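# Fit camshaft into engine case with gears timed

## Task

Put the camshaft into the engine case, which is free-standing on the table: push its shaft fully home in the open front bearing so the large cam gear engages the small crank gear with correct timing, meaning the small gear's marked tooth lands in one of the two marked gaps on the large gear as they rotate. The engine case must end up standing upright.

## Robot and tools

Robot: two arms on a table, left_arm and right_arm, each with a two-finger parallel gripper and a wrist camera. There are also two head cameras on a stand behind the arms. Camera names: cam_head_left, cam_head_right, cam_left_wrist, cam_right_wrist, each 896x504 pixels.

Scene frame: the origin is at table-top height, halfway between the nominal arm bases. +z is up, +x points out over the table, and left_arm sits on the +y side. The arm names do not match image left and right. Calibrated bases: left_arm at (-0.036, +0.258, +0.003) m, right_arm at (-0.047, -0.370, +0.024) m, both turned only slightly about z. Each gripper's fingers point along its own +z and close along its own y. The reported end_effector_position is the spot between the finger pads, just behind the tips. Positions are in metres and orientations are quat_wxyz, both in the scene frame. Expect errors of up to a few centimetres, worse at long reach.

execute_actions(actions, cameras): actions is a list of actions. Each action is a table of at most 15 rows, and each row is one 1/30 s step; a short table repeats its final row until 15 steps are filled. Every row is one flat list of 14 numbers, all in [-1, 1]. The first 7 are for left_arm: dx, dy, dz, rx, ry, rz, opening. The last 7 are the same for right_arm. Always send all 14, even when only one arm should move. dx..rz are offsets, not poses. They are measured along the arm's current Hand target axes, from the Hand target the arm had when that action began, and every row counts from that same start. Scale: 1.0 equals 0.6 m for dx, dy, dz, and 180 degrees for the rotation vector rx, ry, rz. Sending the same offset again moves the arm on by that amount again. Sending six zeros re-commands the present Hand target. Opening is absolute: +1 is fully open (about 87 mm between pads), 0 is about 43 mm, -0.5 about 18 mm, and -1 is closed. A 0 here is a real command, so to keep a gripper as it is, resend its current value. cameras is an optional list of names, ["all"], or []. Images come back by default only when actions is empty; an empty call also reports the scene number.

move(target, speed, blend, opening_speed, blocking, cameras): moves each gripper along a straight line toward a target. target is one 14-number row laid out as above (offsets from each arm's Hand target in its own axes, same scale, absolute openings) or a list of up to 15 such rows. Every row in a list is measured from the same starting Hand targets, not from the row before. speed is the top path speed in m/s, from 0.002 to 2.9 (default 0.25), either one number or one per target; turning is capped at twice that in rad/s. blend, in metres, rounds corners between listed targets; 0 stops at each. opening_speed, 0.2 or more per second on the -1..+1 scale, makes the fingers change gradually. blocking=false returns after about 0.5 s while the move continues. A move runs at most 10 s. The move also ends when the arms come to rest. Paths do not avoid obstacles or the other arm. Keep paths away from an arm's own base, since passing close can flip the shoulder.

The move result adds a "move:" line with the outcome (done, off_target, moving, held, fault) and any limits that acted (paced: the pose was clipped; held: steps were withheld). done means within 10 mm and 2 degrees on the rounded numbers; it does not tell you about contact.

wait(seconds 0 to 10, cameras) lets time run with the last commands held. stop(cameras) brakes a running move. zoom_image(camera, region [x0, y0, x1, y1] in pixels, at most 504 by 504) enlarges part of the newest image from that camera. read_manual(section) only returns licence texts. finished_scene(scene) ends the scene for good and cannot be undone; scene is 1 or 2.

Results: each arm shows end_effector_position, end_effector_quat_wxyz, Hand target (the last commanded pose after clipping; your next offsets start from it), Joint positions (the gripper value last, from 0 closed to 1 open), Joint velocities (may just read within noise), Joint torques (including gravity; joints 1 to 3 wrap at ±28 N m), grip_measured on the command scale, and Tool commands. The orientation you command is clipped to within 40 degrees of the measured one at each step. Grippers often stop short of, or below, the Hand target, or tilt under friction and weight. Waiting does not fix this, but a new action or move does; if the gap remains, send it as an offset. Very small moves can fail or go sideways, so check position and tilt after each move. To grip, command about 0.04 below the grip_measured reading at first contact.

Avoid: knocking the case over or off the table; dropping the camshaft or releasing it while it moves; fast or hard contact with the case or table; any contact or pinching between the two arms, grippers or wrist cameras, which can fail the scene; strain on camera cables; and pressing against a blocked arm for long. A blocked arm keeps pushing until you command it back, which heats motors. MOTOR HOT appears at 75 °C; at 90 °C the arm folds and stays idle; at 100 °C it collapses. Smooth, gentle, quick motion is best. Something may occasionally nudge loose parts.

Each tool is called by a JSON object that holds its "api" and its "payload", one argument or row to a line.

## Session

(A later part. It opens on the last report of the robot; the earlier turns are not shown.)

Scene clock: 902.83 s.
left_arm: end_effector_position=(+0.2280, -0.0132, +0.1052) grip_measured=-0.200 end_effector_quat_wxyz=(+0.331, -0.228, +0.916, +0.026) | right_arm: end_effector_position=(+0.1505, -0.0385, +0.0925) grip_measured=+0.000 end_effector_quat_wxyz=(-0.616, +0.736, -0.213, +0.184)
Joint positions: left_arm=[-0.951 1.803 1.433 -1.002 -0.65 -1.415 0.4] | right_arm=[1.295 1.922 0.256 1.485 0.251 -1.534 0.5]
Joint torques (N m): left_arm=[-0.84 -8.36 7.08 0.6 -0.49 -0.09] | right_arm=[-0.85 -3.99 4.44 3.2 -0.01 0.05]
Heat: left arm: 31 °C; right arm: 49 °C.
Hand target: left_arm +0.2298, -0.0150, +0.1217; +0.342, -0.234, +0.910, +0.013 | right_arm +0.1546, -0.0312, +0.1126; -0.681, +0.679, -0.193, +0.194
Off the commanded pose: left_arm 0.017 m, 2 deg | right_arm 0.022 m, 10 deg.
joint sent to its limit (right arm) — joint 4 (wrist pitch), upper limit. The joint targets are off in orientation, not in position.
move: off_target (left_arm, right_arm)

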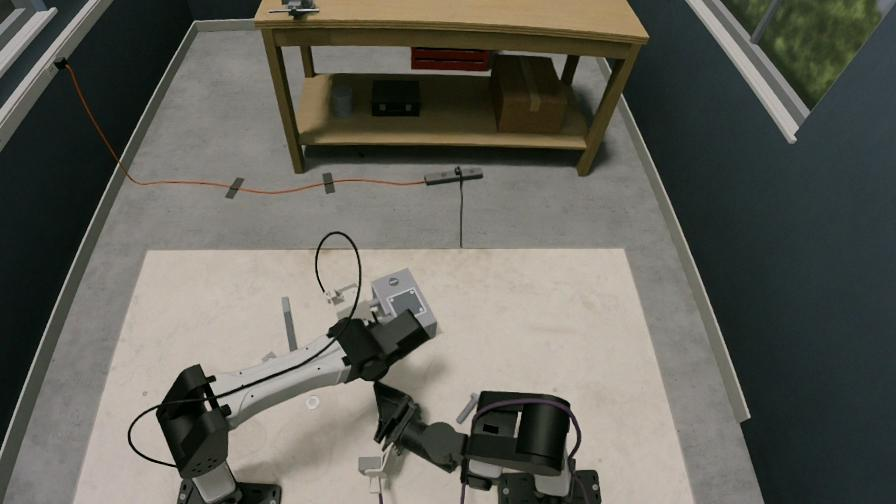

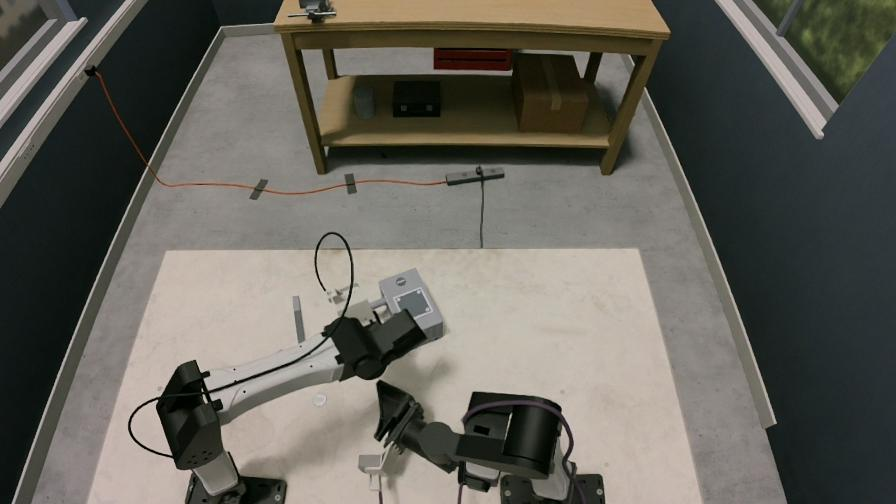

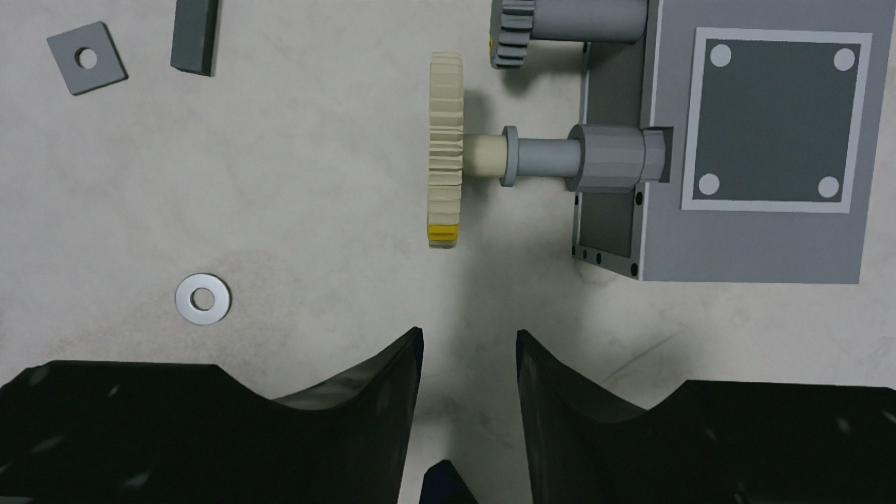

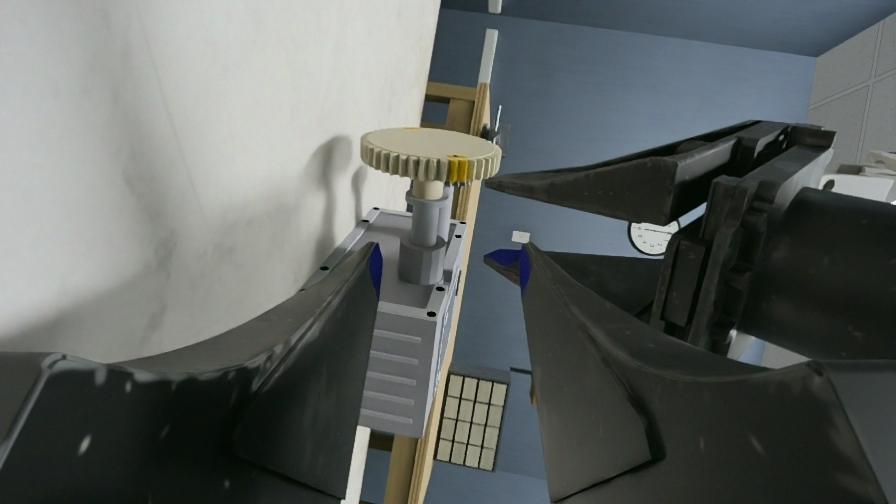

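{"api": "move", "payload": {
  "target": [
    [-0.105,-0.023,-0.128,0,0,0,-1,0,0,0,0,0,0,0],
    [-0.154,0.2055,-0.035,0.4527,-0.185,0.2514,-1,0,0,0,0,0,0,0],
    [-0.033,0.160,0.117,0.4527,-0.185,0.2514,-1,0,0,0,0,0,0,0]
  ],
  "speed": [0.15,0.25,0.1],
  "blend": [0.03,0.0,0],
  "cameras": ["all"]
}}

Scene clock: 936.73 s.
left_arm: end_effector_position=(+0.2397, +0.0929, +0.0608) grip_measured=-1.000 end_effector_quat_wxyz=(+0.565, +0.383, +0.619, -0.389) | right_arm: end_effector_position=(+0.1505, -0.0385, +0.0925) grip_measured=+0.000 end_effector_quat_wxyz=(-0.616, +0.736, -0.213, +0.184)
Joint positions: left_arm=[0.013 1.838 0.207 1.494 1.122 0.074 0] | right_arm=[1.295 1.922 0.256 1.485 0.251 -1.534 0.5]
Joint torques (N m): left_arm=[-1.02 -3.07 2.37 2.26 0.01 -0.01] | right_arm=[-0.91 -4.07 4.49 3.18 -0.04 0.08]
Heat: left arm: 32 °C; right arm: 50 °C.
Hand target: left_arm +0.2444, +0.0914, +0.0672; +0.597, +0.382, +0.593, -0.383 | right_arm +0.1546, -0.0312, +0.1126; -0.681, +0.679, -0.193, +0.194
Off the commanded pose: left_arm 0.008 m, 5 deg | right_arm 0.022 m, 10 deg.
joint sent to its limit (left arm) — joint 4 (wrist pitch), upper limit. The joint targets still meet the commanded pose.
joint sent to its limit (right arm) — joint 4 (wrist pitch), upper limit. The joint targets are off in orientation, not in position.
move: off_target (left_arm, right_arm)

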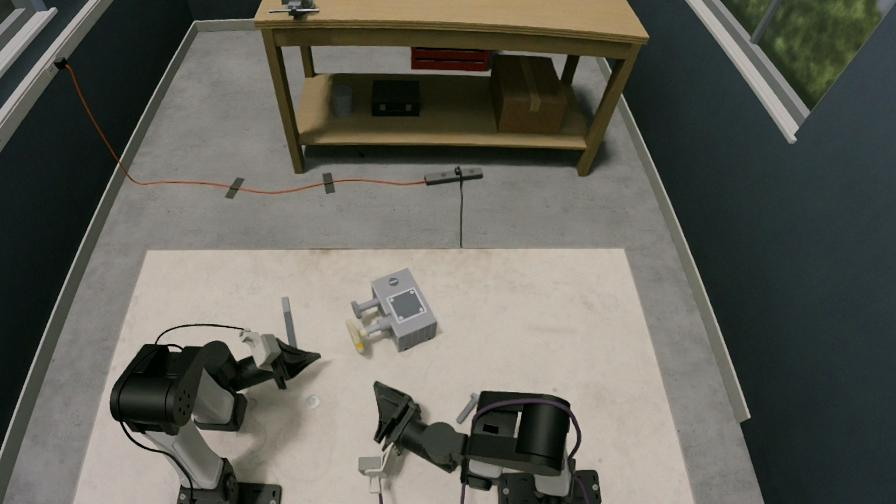

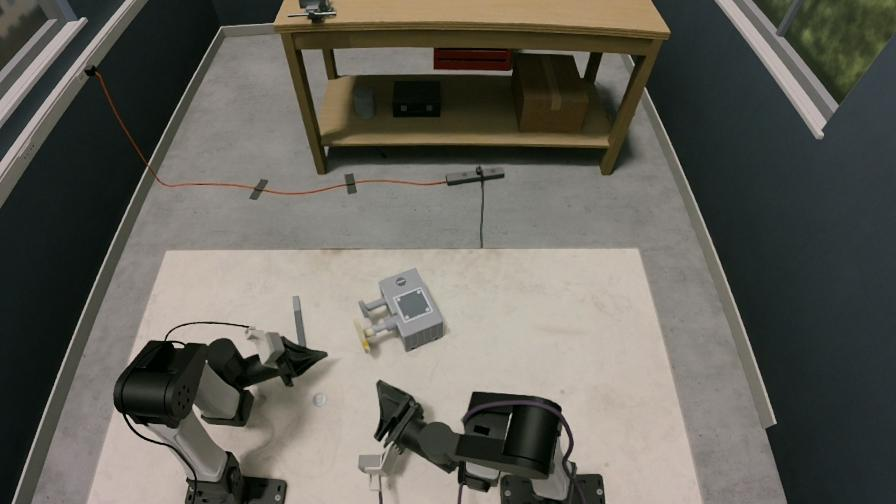

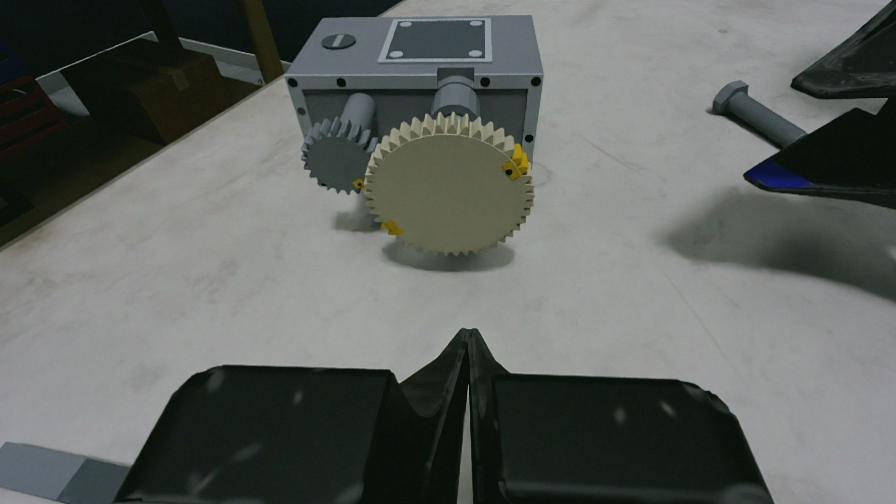

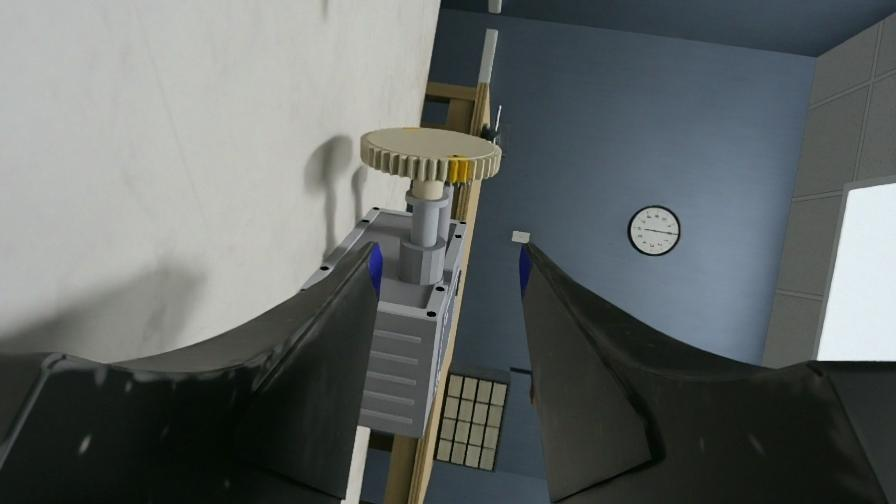

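{"api": "zoom_image", "payload": {
  "camera": "cam_left_wrist",
  "region": [290, 80, 550, 270]
}}

{"api": "zoom_image", "payload": {
  "camera": "cam_left_wrist",
  "region": [295, 90, 425, 250]
}}

Scaled by 1.938 from the camera's 896x504 image, which has a finer 1280x720 frame.

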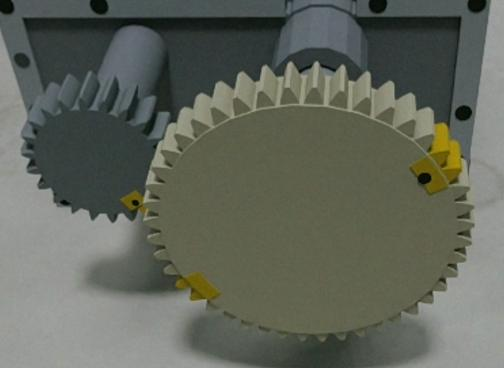

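Scaled by 3.150 from the camera's 896x504 image, which has a finer 1280x720 frame.

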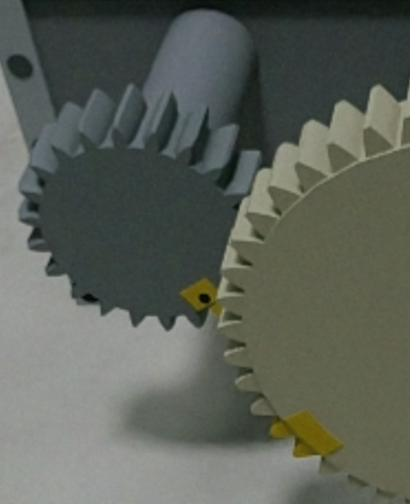

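{"api": "move", "payload": {
  "target": [-0.03,0.011,-0.014,-0.2165,-0.2165,-0.465,-1,0,0,0,0,0,0,0],
  "speed": 0.25,
  "cameras": ["all"]
}}

{"api": "zoom_image", "payload": {
  "camera": "cam_left_wrist",
  "region": [300, 60, 600, 360]
}}

Scene clock: 991.90 s.
left_arm: end_effector_position=(+0.2506, +0.1001, +0.0808) grip_measured=-1.000 end_effector_quat_wxyz=(+0.371, -0.433, +0.637, -0.518) | right_arm: end_effector_position=(+0.1505, -0.0385, +0.0925) grip_measured=+0.000 end_effector_quat_wxyz=(-0.616, +0.736, -0.213, +0.184)
Joint positions: left_arm=[-0.36 1.672 -0.011 1.494 -0.05 -1.557 0] | right_arm=[1.295 1.922 0.256 1.485 0.251 -1.534 0.5]
Joint torques (N m): left_arm=[-1.02 -3.74 1.85 2.09 -0.09 0.02] | right_arm=[-0.88 -3.99 4.51 3.2 -0.02 0.07]
Heat: left arm: 30 °C; right arm: 51 °C.
Hand target: left_arm +0.2469, +0.1019, +0.0852; +0.428, -0.427, +0.561, -0.565 | right_arm +0.1546, -0.0312, +0.1126; -0.681, +0.679, -0.193, +0.194
Off the commanded pose: left_arm 0.006 m, 12 deg | right_arm 0.022 m, 10 deg.
joint sent to its limit (left arm) — joint 3 (elbow), lower limit, where the elbow is as bent as it goes. The joint targets are off in position and orientation.
joint sent to its limit (right arm) — joint 4 (wrist pitch), upper limit. The joint targets are off in orientation, not in position.
move: off_target (left_arm, right_arm)

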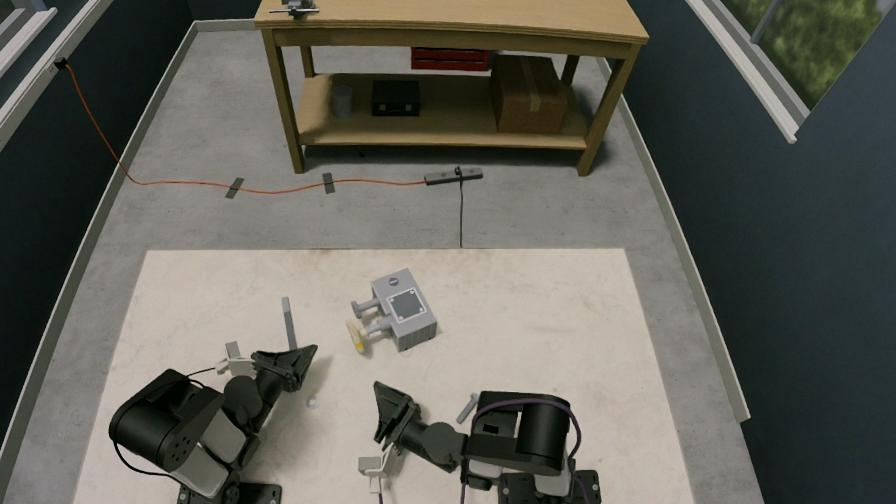

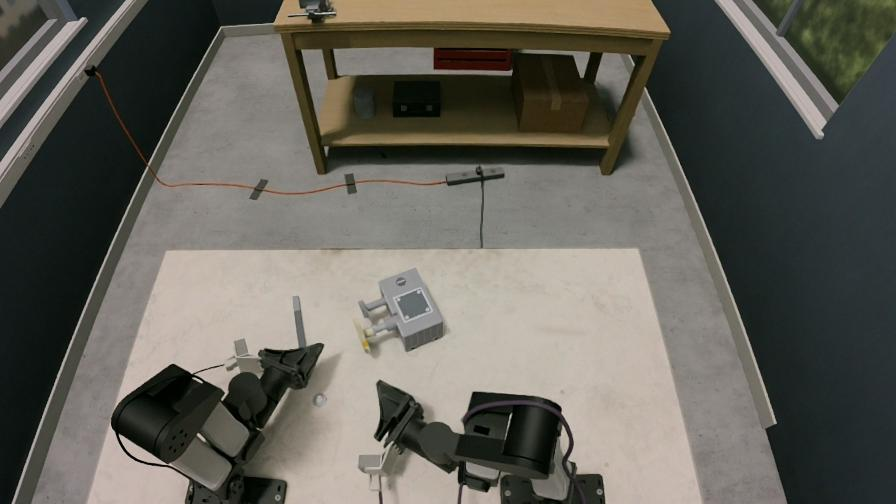

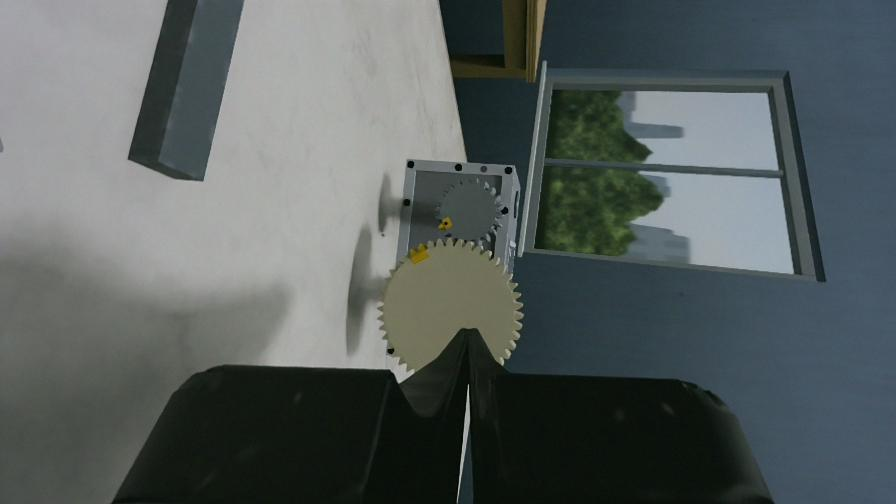

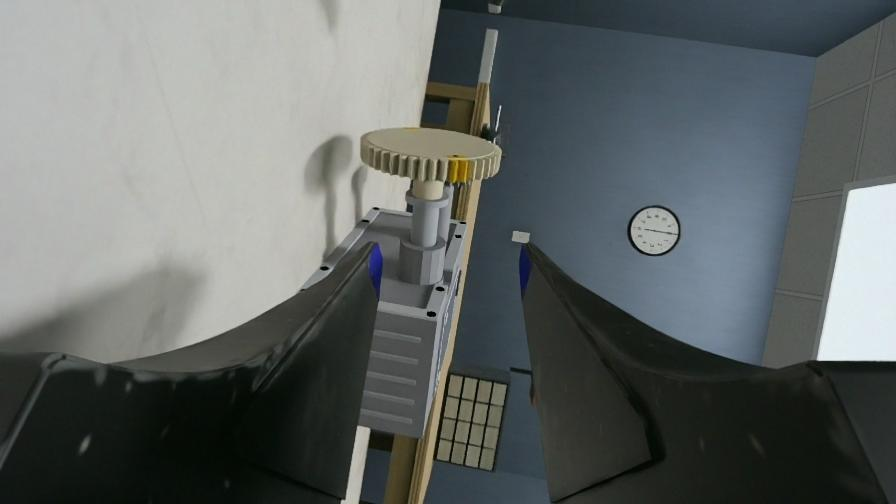

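Scaled by 1.680 from the camera's 896x504 image, which has a finer 1280x720 frame.

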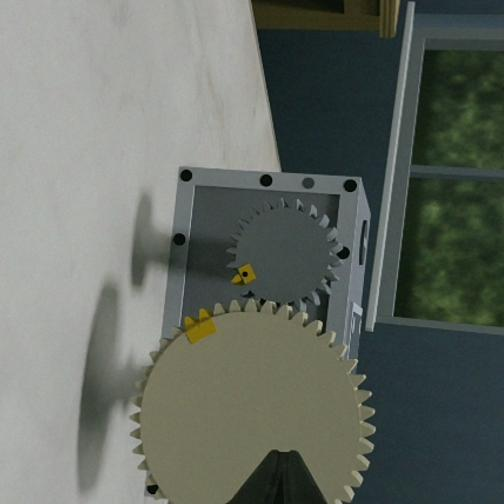

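{"api": "zoom_image", "payload": {
  "camera": "cam_left_wrist",
  "region": [425, 165, 525, 265]
}}

{"api": "zoom_image", "payload": {
  "camera": "cam_left_wrist",
  "region": [370, 230, 530, 390]
}}

Scaled by 5.040 from the camera's 896x504 image, which has a finer 1280x720 frame.

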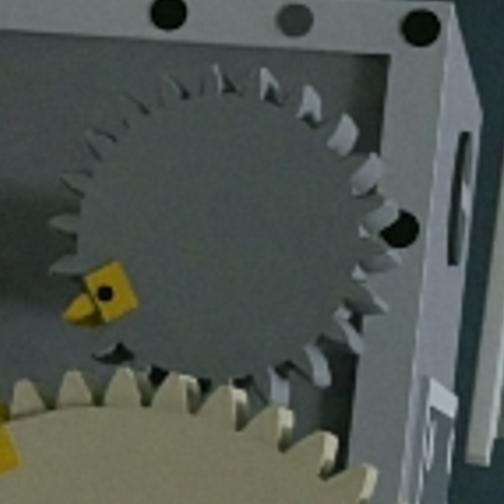

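Scaled by 3.150 from the camera's 896x504 image, which has a finer 1280x720 frame.

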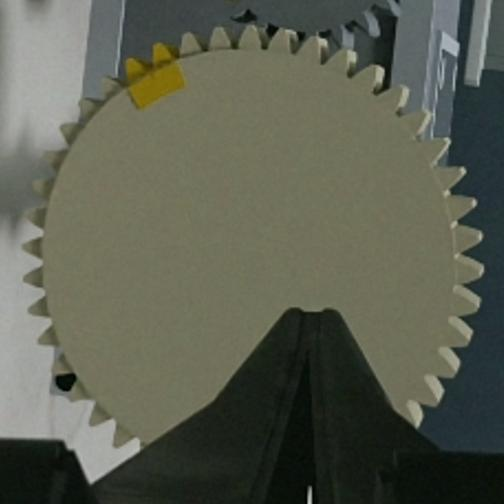

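{"api": "move", "payload": {
  "target": [-0.019,0.03,-0.03,0.2165,0.2165,0.465,-1,0.005,0.046,0.025,0.1475,0.1475,0.484,0],
  "speed": 0.2,
  "cameras": ["all"]
}}

Scene clock: 1037.03 s.
left_arm: end_effector_position=(+0.2263, +0.1157, +0.0596) grip_measured=-1.000 end_effector_quat_wxyz=(+0.565, +0.374, +0.623, -0.392) | right_arm: end_effector_position=(+0.1662, -0.0306, +0.0709) grip_measured=+0.000 end_effector_quat_wxyz=(+0.680, -0.180, +0.701, +0.117)
Joint positions: left_arm=[0.128 1.815 0.154 1.495 1.228 0.091 0] | right_arm=[1.418 2.053 0.486 1.485 0.954 -0.014 0.5]
Joint torques (N m): left_arm=[0.2 -2.69 2.89 2.2 0.28 0.08] | right_arm=[0.55 -5.07 5.12 2.72 0.16 0.25]
Heat: left arm: 31 °C; right arm: 51 °C.
Hand target: left_arm +0.2327, +0.1177, +0.0671; +0.597, +0.382, +0.593, -0.383 | right_arm +0.1650, -0.0200, +0.0850; +0.692, -0.149, +0.690, +0.149
Off the commanded pose: left_arm 0.010 m, 5 deg | right_arm 0.018 m, 6 deg.
joint sent to its limit (left arm) — joint 4 (wrist pitch), upper limit. The joint targets still meet the commanded pose.
move: off_target (left_arm, right_arm)

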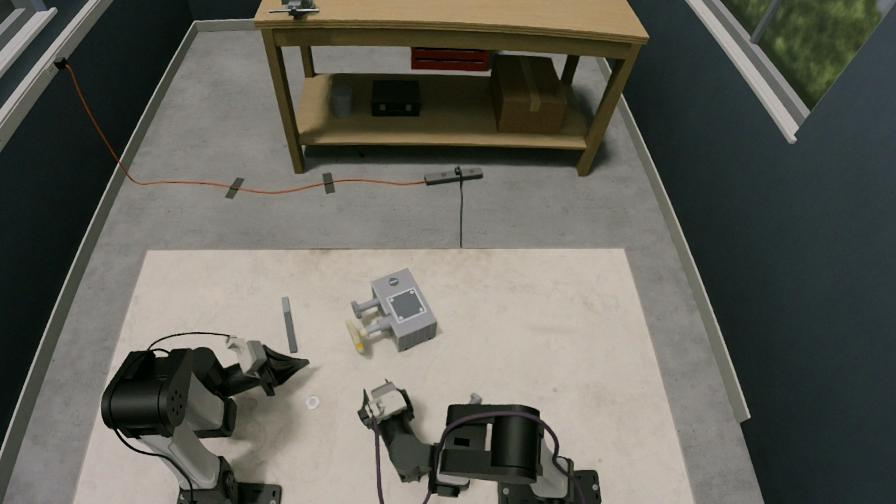

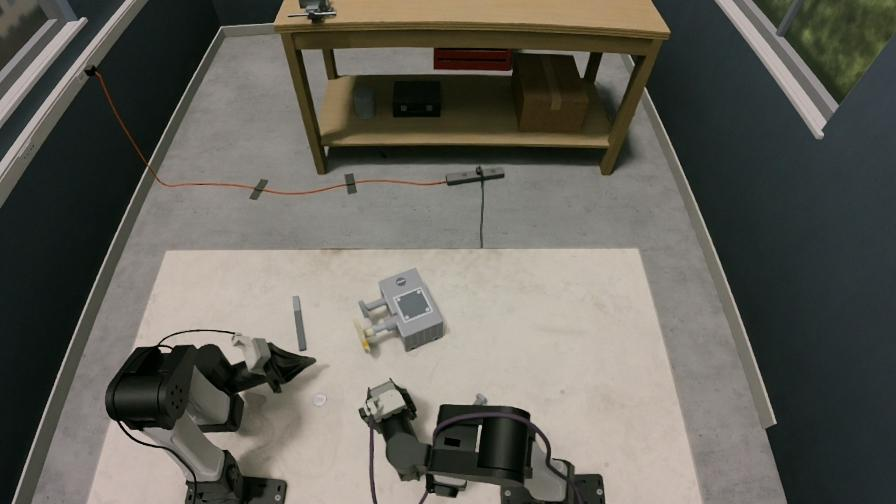

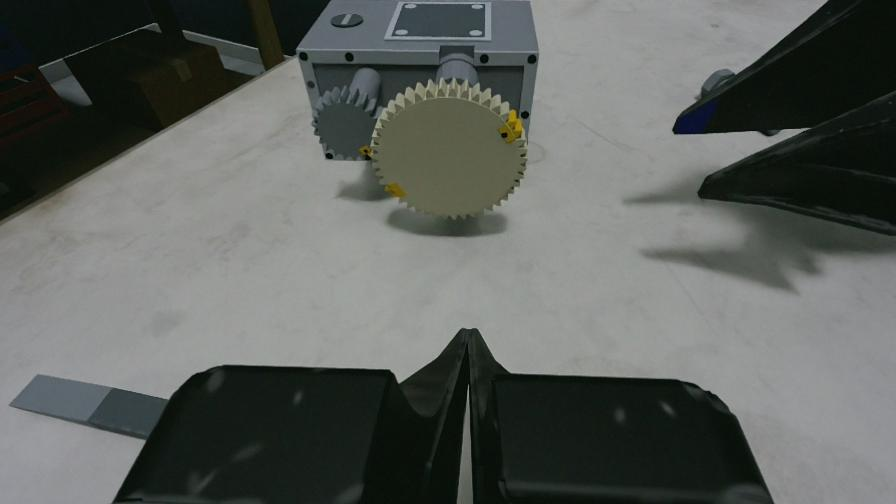

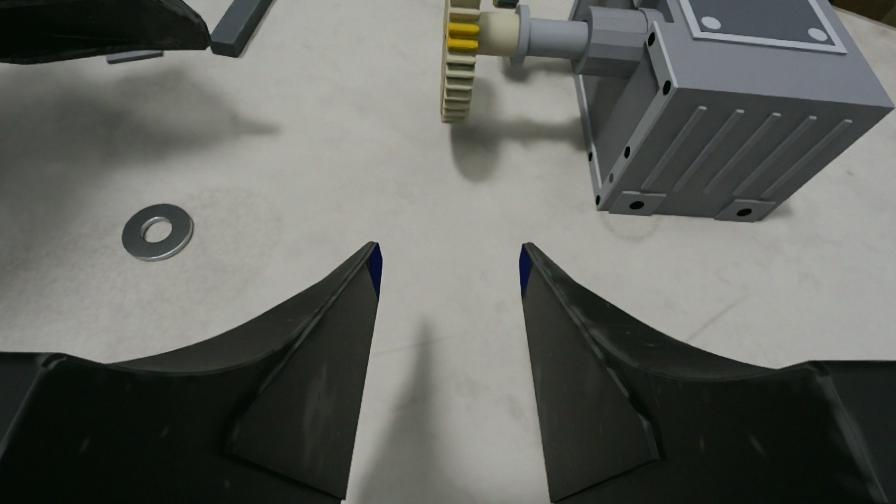

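{"api": "move", "payload": {
  "target": [0,0,0,0,0,0,-1,-0.02,-0.007,0.083,0,-0.015,0.0257,0],
  "speed": 0.12,
  "cameras": ["cam_left_wrist","cam_right_wrist"]
}}

Scene clock: 1059.20 s.
left_arm: end_effector_position=(+0.2262, +0.1157, +0.0596) grip_measured=-1.000 end_effector_quat_wxyz=(+0.565, +0.375, +0.622, -0.392) | right_arm: end_effector_position=(+0.2077, -0.0131, +0.0788) grip_measured=+0.000 end_effector_quat_wxyz=(+0.686, -0.150, +0.697, +0.144)
Joint positions: left_arm=[0.128 1.815 0.154 1.495 1.228 0.091 0] | right_arm=[1.293 2.097 0.588 1.485 0.832 0.013 0.5]
Joint torques (N m): left_arm=[0.21 -2.74 2.89 2.19 0.26 0.07] | right_arm=[-0.58 -5.61 5.57 2.92 0.01 0.26]
Heat: left arm: 31 °C; right arm: 49 °C.
Hand target: left_arm +0.2327, +0.1177, +0.0671; +0.597, +0.382, +0.593, -0.383 | right_arm +0.2121, -0.0032, +0.0972; +0.702, -0.117, +0.679, +0.181
Off the commanded pose: left_arm 0.010 m, 5 deg | right_arm 0.021 m, 6 deg.
joint sent to its limit (left arm) — joint 4 (wrist pitch), upper limit. The joint targets still meet the commanded pose.
joint sent to its limit (right arm) — joint 4 (wrist pitch), upper limit. The joint targets still meet the commanded pose.
move: off_target (left_arm, right_arm)
Images, in order (width x height): cam_left_wrist 896x504, cam_right_wrist 896x504.

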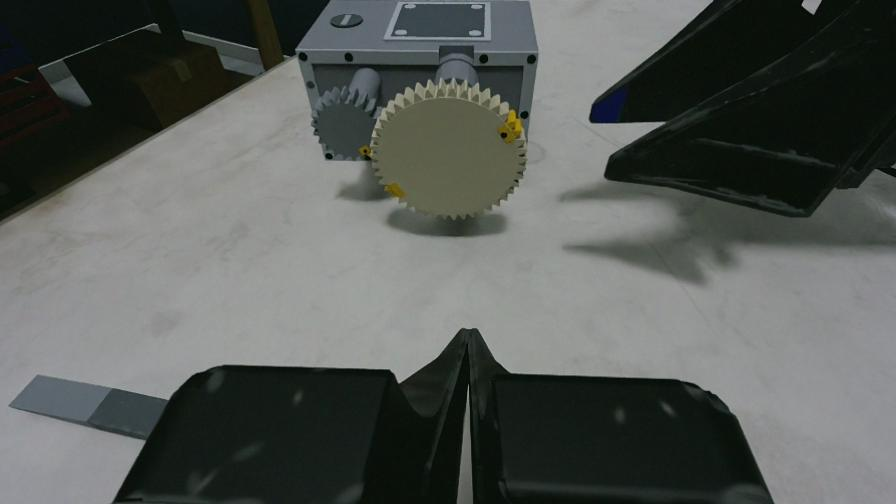

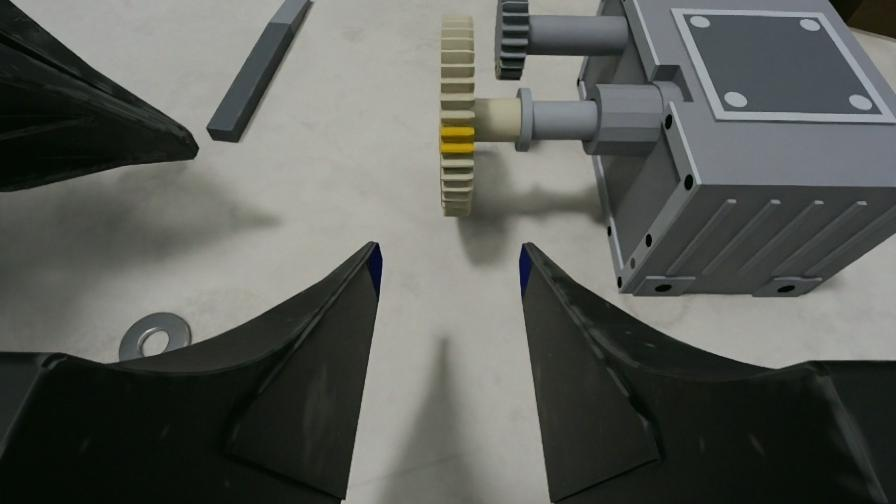

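{"api": "move", "payload": {
  "target": [0,0,0,0,0,0,-1,0.003,-0.004,0.075,0,0.044,0.01,0],
  "speed": 0.08,
  "cameras": ["cam_left_wrist","cam_right_wrist"]
}}

Scene clock: 1068.80 s.
left_arm: end_effector_position=(+0.2262, +0.1157, +0.0596) grip_measured=-1.000 end_effector_quat_wxyz=(+0.565, +0.375, +0.622, -0.392) | right_arm: end_effector_position=(+0.2482, +0.0041, +0.0747) grip_measured=+0.000 end_effector_quat_wxyz=(+0.639, -0.139, +0.739, +0.158)
Joint positions: left_arm=[0.128 1.815 0.154 1.495 1.228 0.091 0] | right_arm=[1.172 2.043 0.735 1.135 0.694 0.167 0.5]
Joint torques (N m): left_arm=[0.2 -2.73 2.88 2.19 0.27 0.06] | right_arm=[-0.72 -8.76 6.94 2.26 0.05 0.22]
Heat: left arm: 31 °C; right arm: 49 °C.
Hand target: left_arm +0.2327, +0.1177, +0.0671; +0.597, +0.382, +0.593, -0.383 | right_arm +0.2541, +0.0131, +0.0974; +0.650, -0.118, +0.728, +0.183
Off the commanded pose: left_arm 0.010 m, 5 deg | right_arm 0.025 m, 4 deg.
joint sent to its limit (left arm) — joint 4 (wrist pitch), upper limit. The joint targets still meet the commanded pose.
move: off_target (left_arm, right_arm)
Images, in order (width x height): cam_left_wrist 896x504, cam_right_wrist 896x504.

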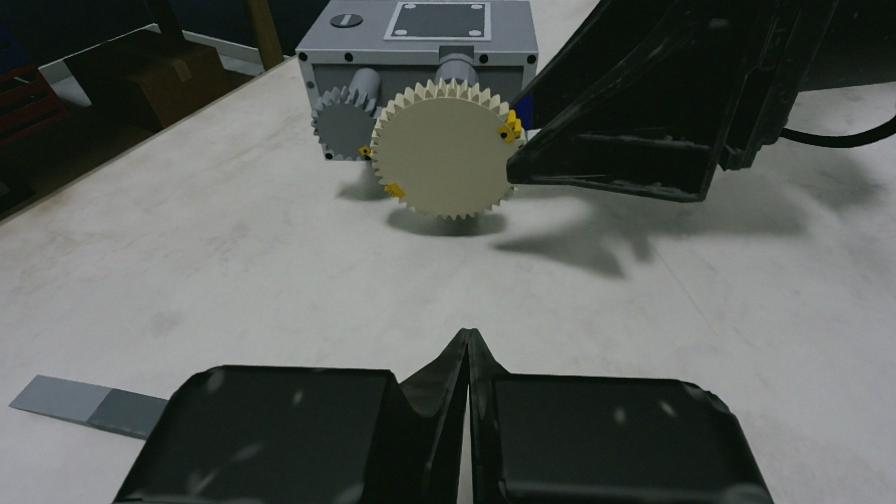

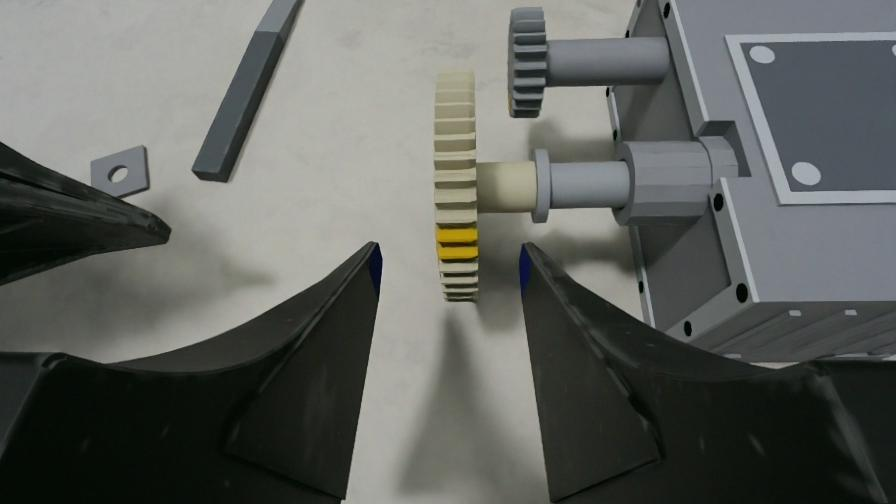

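{"api": "move", "payload": {
  "target": [0,0,0,0,0,0,-1,0.015,-0.004,0.016,0,0,0,0],
  "speed": 0.06,
  "cameras": ["cam_left_wrist","cam_right_wrist"]
}}

Scene clock: 1075.13 s.
left_arm: end_effector_position=(+0.2262, +0.1157, +0.0596) grip_measured=-1.000 end_effector_quat_wxyz=(+0.565, +0.375, +0.622, -0.392) | right_arm: end_effector_position=(+0.2563, +0.0071, +0.0755) grip_measured=+0.000 end_effector_quat_wxyz=(+0.641, -0.135, +0.737, +0.163)
Joint positions: left_arm=[0.128 1.815 0.154 1.495 1.228 0.091 0] | right_arm=[1.153 2.06 0.757 1.143 0.676 0.168 0.5]
Joint torques (N m): left_arm=[0.21 -2.73 2.92 2.19 0.27 0.07] | right_arm=[-0.76 -6.32 7.13 2.5 0.06 0.19]
Heat: left arm: 32 °C; right arm: 47 °C.
Hand target: left_arm +0.2327, +0.1177, +0.0671; +0.597, +0.382, +0.593, -0.383 | right_arm +0.2627, +0.0156, +0.0875; +0.650, -0.118, +0.728, +0.183
Off the commanded pose: left_arm 0.010 m, 5 deg | right_arm 0.016 m, 3 deg.
joint sent to its limit (left arm) — joint 4 (wrist pitch), upper limit. The joint targets still meet the commanded pose.
move: off_target (left_arm, right_arm)
Images, in order (width x height): cam_left_wrist 896x504, cam_right_wrist 896x504.

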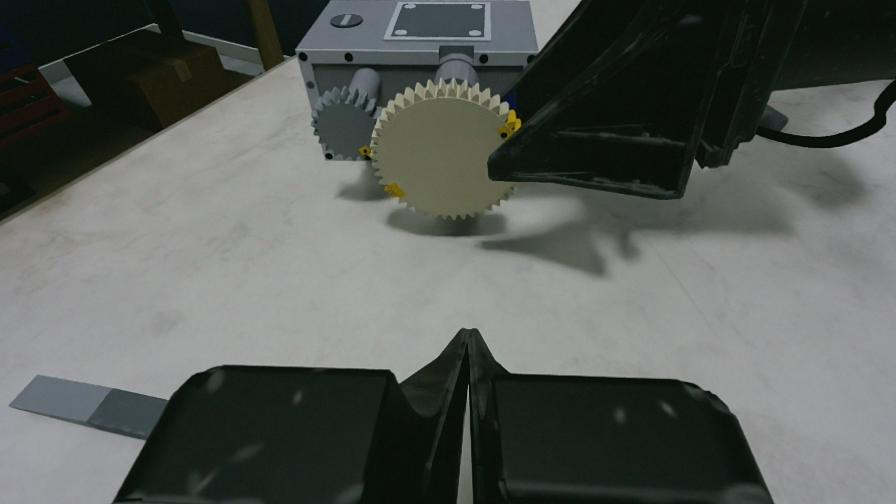

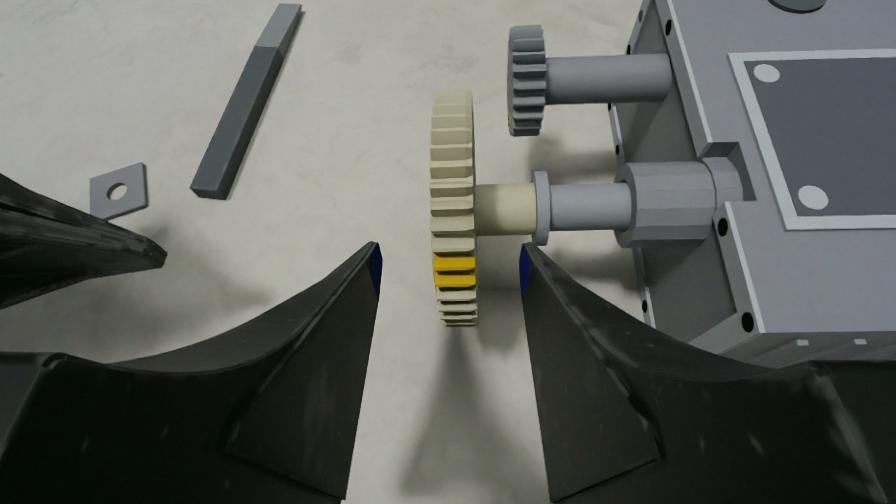

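{"api": "move", "payload": {
  "target": [0,0,0,0,0,0,-1,0,0,0,0,0,0,-0.70],
  "opening_speed": 0.4,
  "cameras": ["cam_left_wrist","cam_right_wrist"]
}}

{"api": "zoom_image", "payload": {
  "camera": "cam_left_wrist",
  "region": [300, 60, 550, 230]
}}

Scene clock: 1082.43 s.
left_arm: end_effector_position=(+0.2262, +0.1157, +0.0596) grip_measured=-1.000 end_effector_quat_wxyz=(+0.565, +0.375, +0.622, -0.392) | right_arm: end_effector_position=(+0.2570, +0.0068, +0.0763) grip_measured=-0.646 end_effector_quat_wxyz=(+0.642, -0.133, +0.737, +0.163)
Joint positions: left_arm=[0.128 1.815 0.154 1.495 1.228 0.091 0] | right_arm=[1.152 2.06 0.757 1.147 0.676 0.168 0.177]
Joint torques (N m): left_arm=[0.18 -2.74 2.89 2.19 0.27 0.07] | right_arm=[-0.66 -6.35 7.04 2.41 0.06 0.2]
Heat: left arm: 32 °C; right arm: 46 °C.
Hand target: left_arm +0.2327, +0.1177, +0.0671; +0.597, +0.382, +0.593, -0.383 | right_arm +0.2627, +0.0156, +0.0875; +0.650, -0.118, +0.728, +0.183
Off the commanded pose: left_arm 0.010 m, 5 deg | right_arm 0.015 m, 3 deg.
joint sent to its limit (left arm) — joint 4 (wrist pitch), upper limit. The joint targets still meet the commanded pose.
move: off_target (left_arm, right_arm)
Images, in order (width x height): cam_left_wrist 896x504, cam_right_wrist 896x504.

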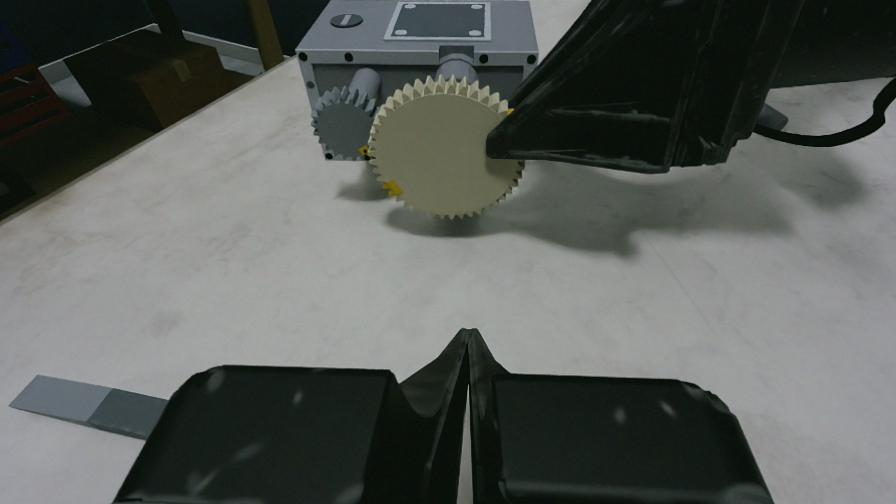

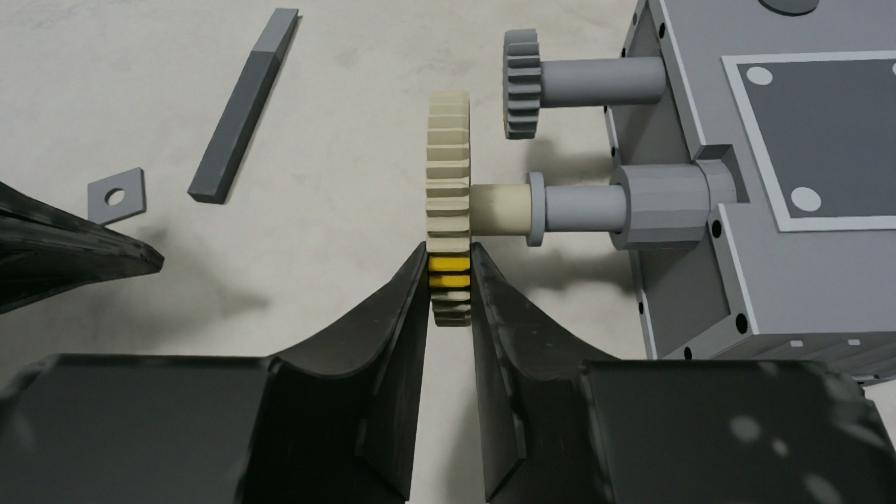

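Scaled by 2.016 from the camera's 896x504 image, which has a finer 1280x720 frame.

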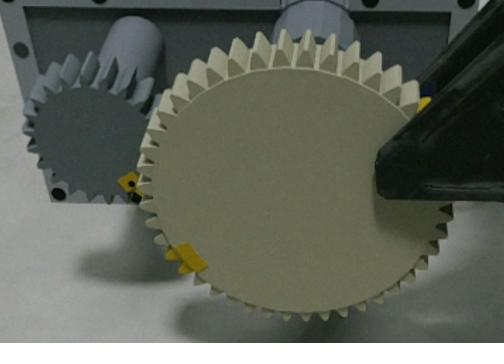

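{"api": "move", "payload": {
  "target": [0,0,0,0,0,0,-1,0.0085,0,0.0007,0,-0.05,0,-0.70],
  "speed": 0.05,
  "cameras": ["cam_left_wrist","cam_right_wrist"]
}}

{"api": "zoom_image", "payload": {
  "camera": "cam_left_wrist",
  "region": [300, 60, 550, 230]
}}

Scene clock: 1094.63 s.
left_arm: end_effector_position=(+0.2262, +0.1157, +0.0596) grip_measured=-1.000 end_effector_quat_wxyz=(+0.565, +0.375, +0.622, -0.392) | right_arm: end_effector_position=(+0.2613, +0.0084, +0.0714) grip_measured=-0.643 end_effector_quat_wxyz=(+0.692, -0.124, +0.691, +0.165)
Joint positions: left_arm=[0.128 1.815 0.154 1.495 1.228 0.091 0] | right_arm=[1.163 2.227 0.759 1.485 0.709 0.045 0.179]
Joint torques (N m): left_arm=[0.18 -2.71 2.89 2.2 0.27 0.08] | right_arm=[0.12 -5.52 5.37 2.9 0.03 0.19]
Heat: left arm: 32 °C; right arm: 45 °C.
Hand target: left_arm +0.2327, +0.1177, +0.0671; +0.597, +0.382, +0.593, -0.383 | right_arm +0.2624, +0.0160, +0.0824; +0.705, -0.104, +0.675, +0.192
Off the commanded pose: left_arm 0.010 m, 5 deg | right_arm 0.014 m, 5 deg.
joint sent to its limit (left arm) — joint 4 (wrist pitch), upper limit. The joint targets still meet the commanded pose.
move: off_target (left_arm, right_arm)
Images, in order (width x height): cam_left_wrist 896x504, cam_right_wrist 896x504.

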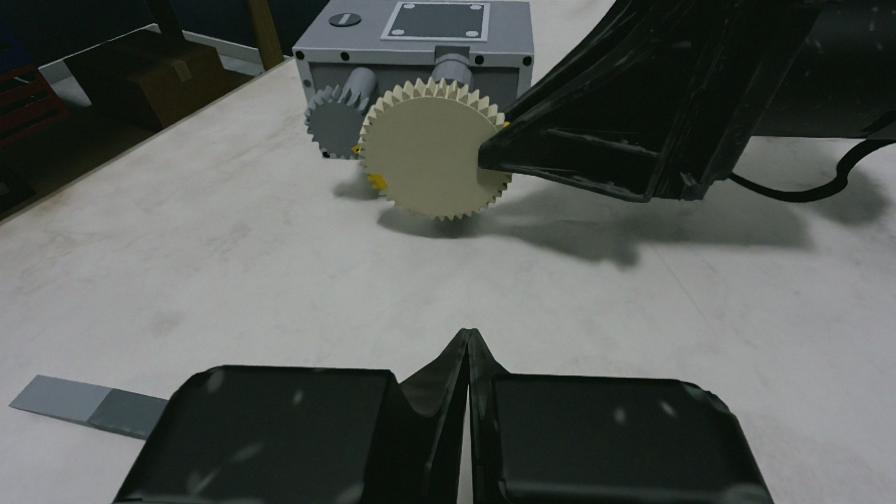

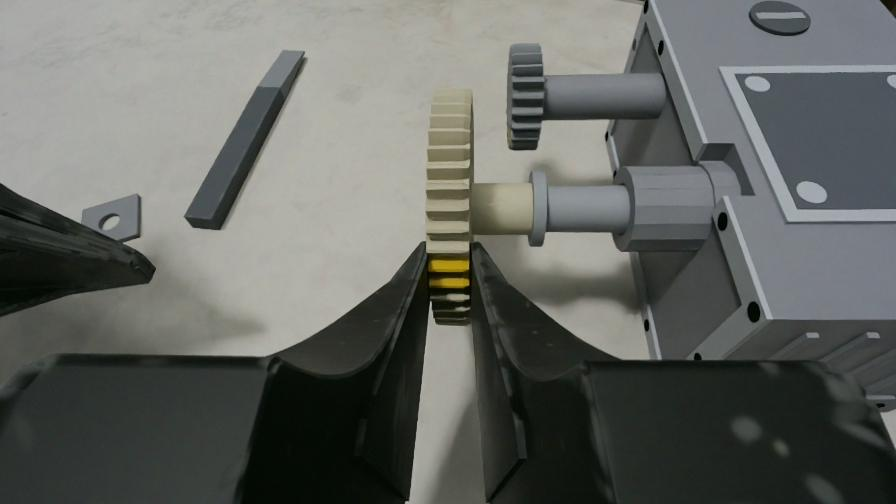

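Scaled by 2.016 from the camera's 896x504 image, which has a finer 1280x720 frame.

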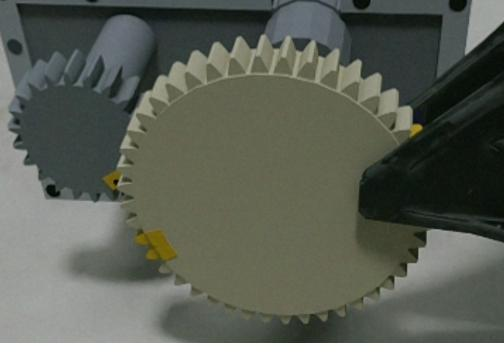

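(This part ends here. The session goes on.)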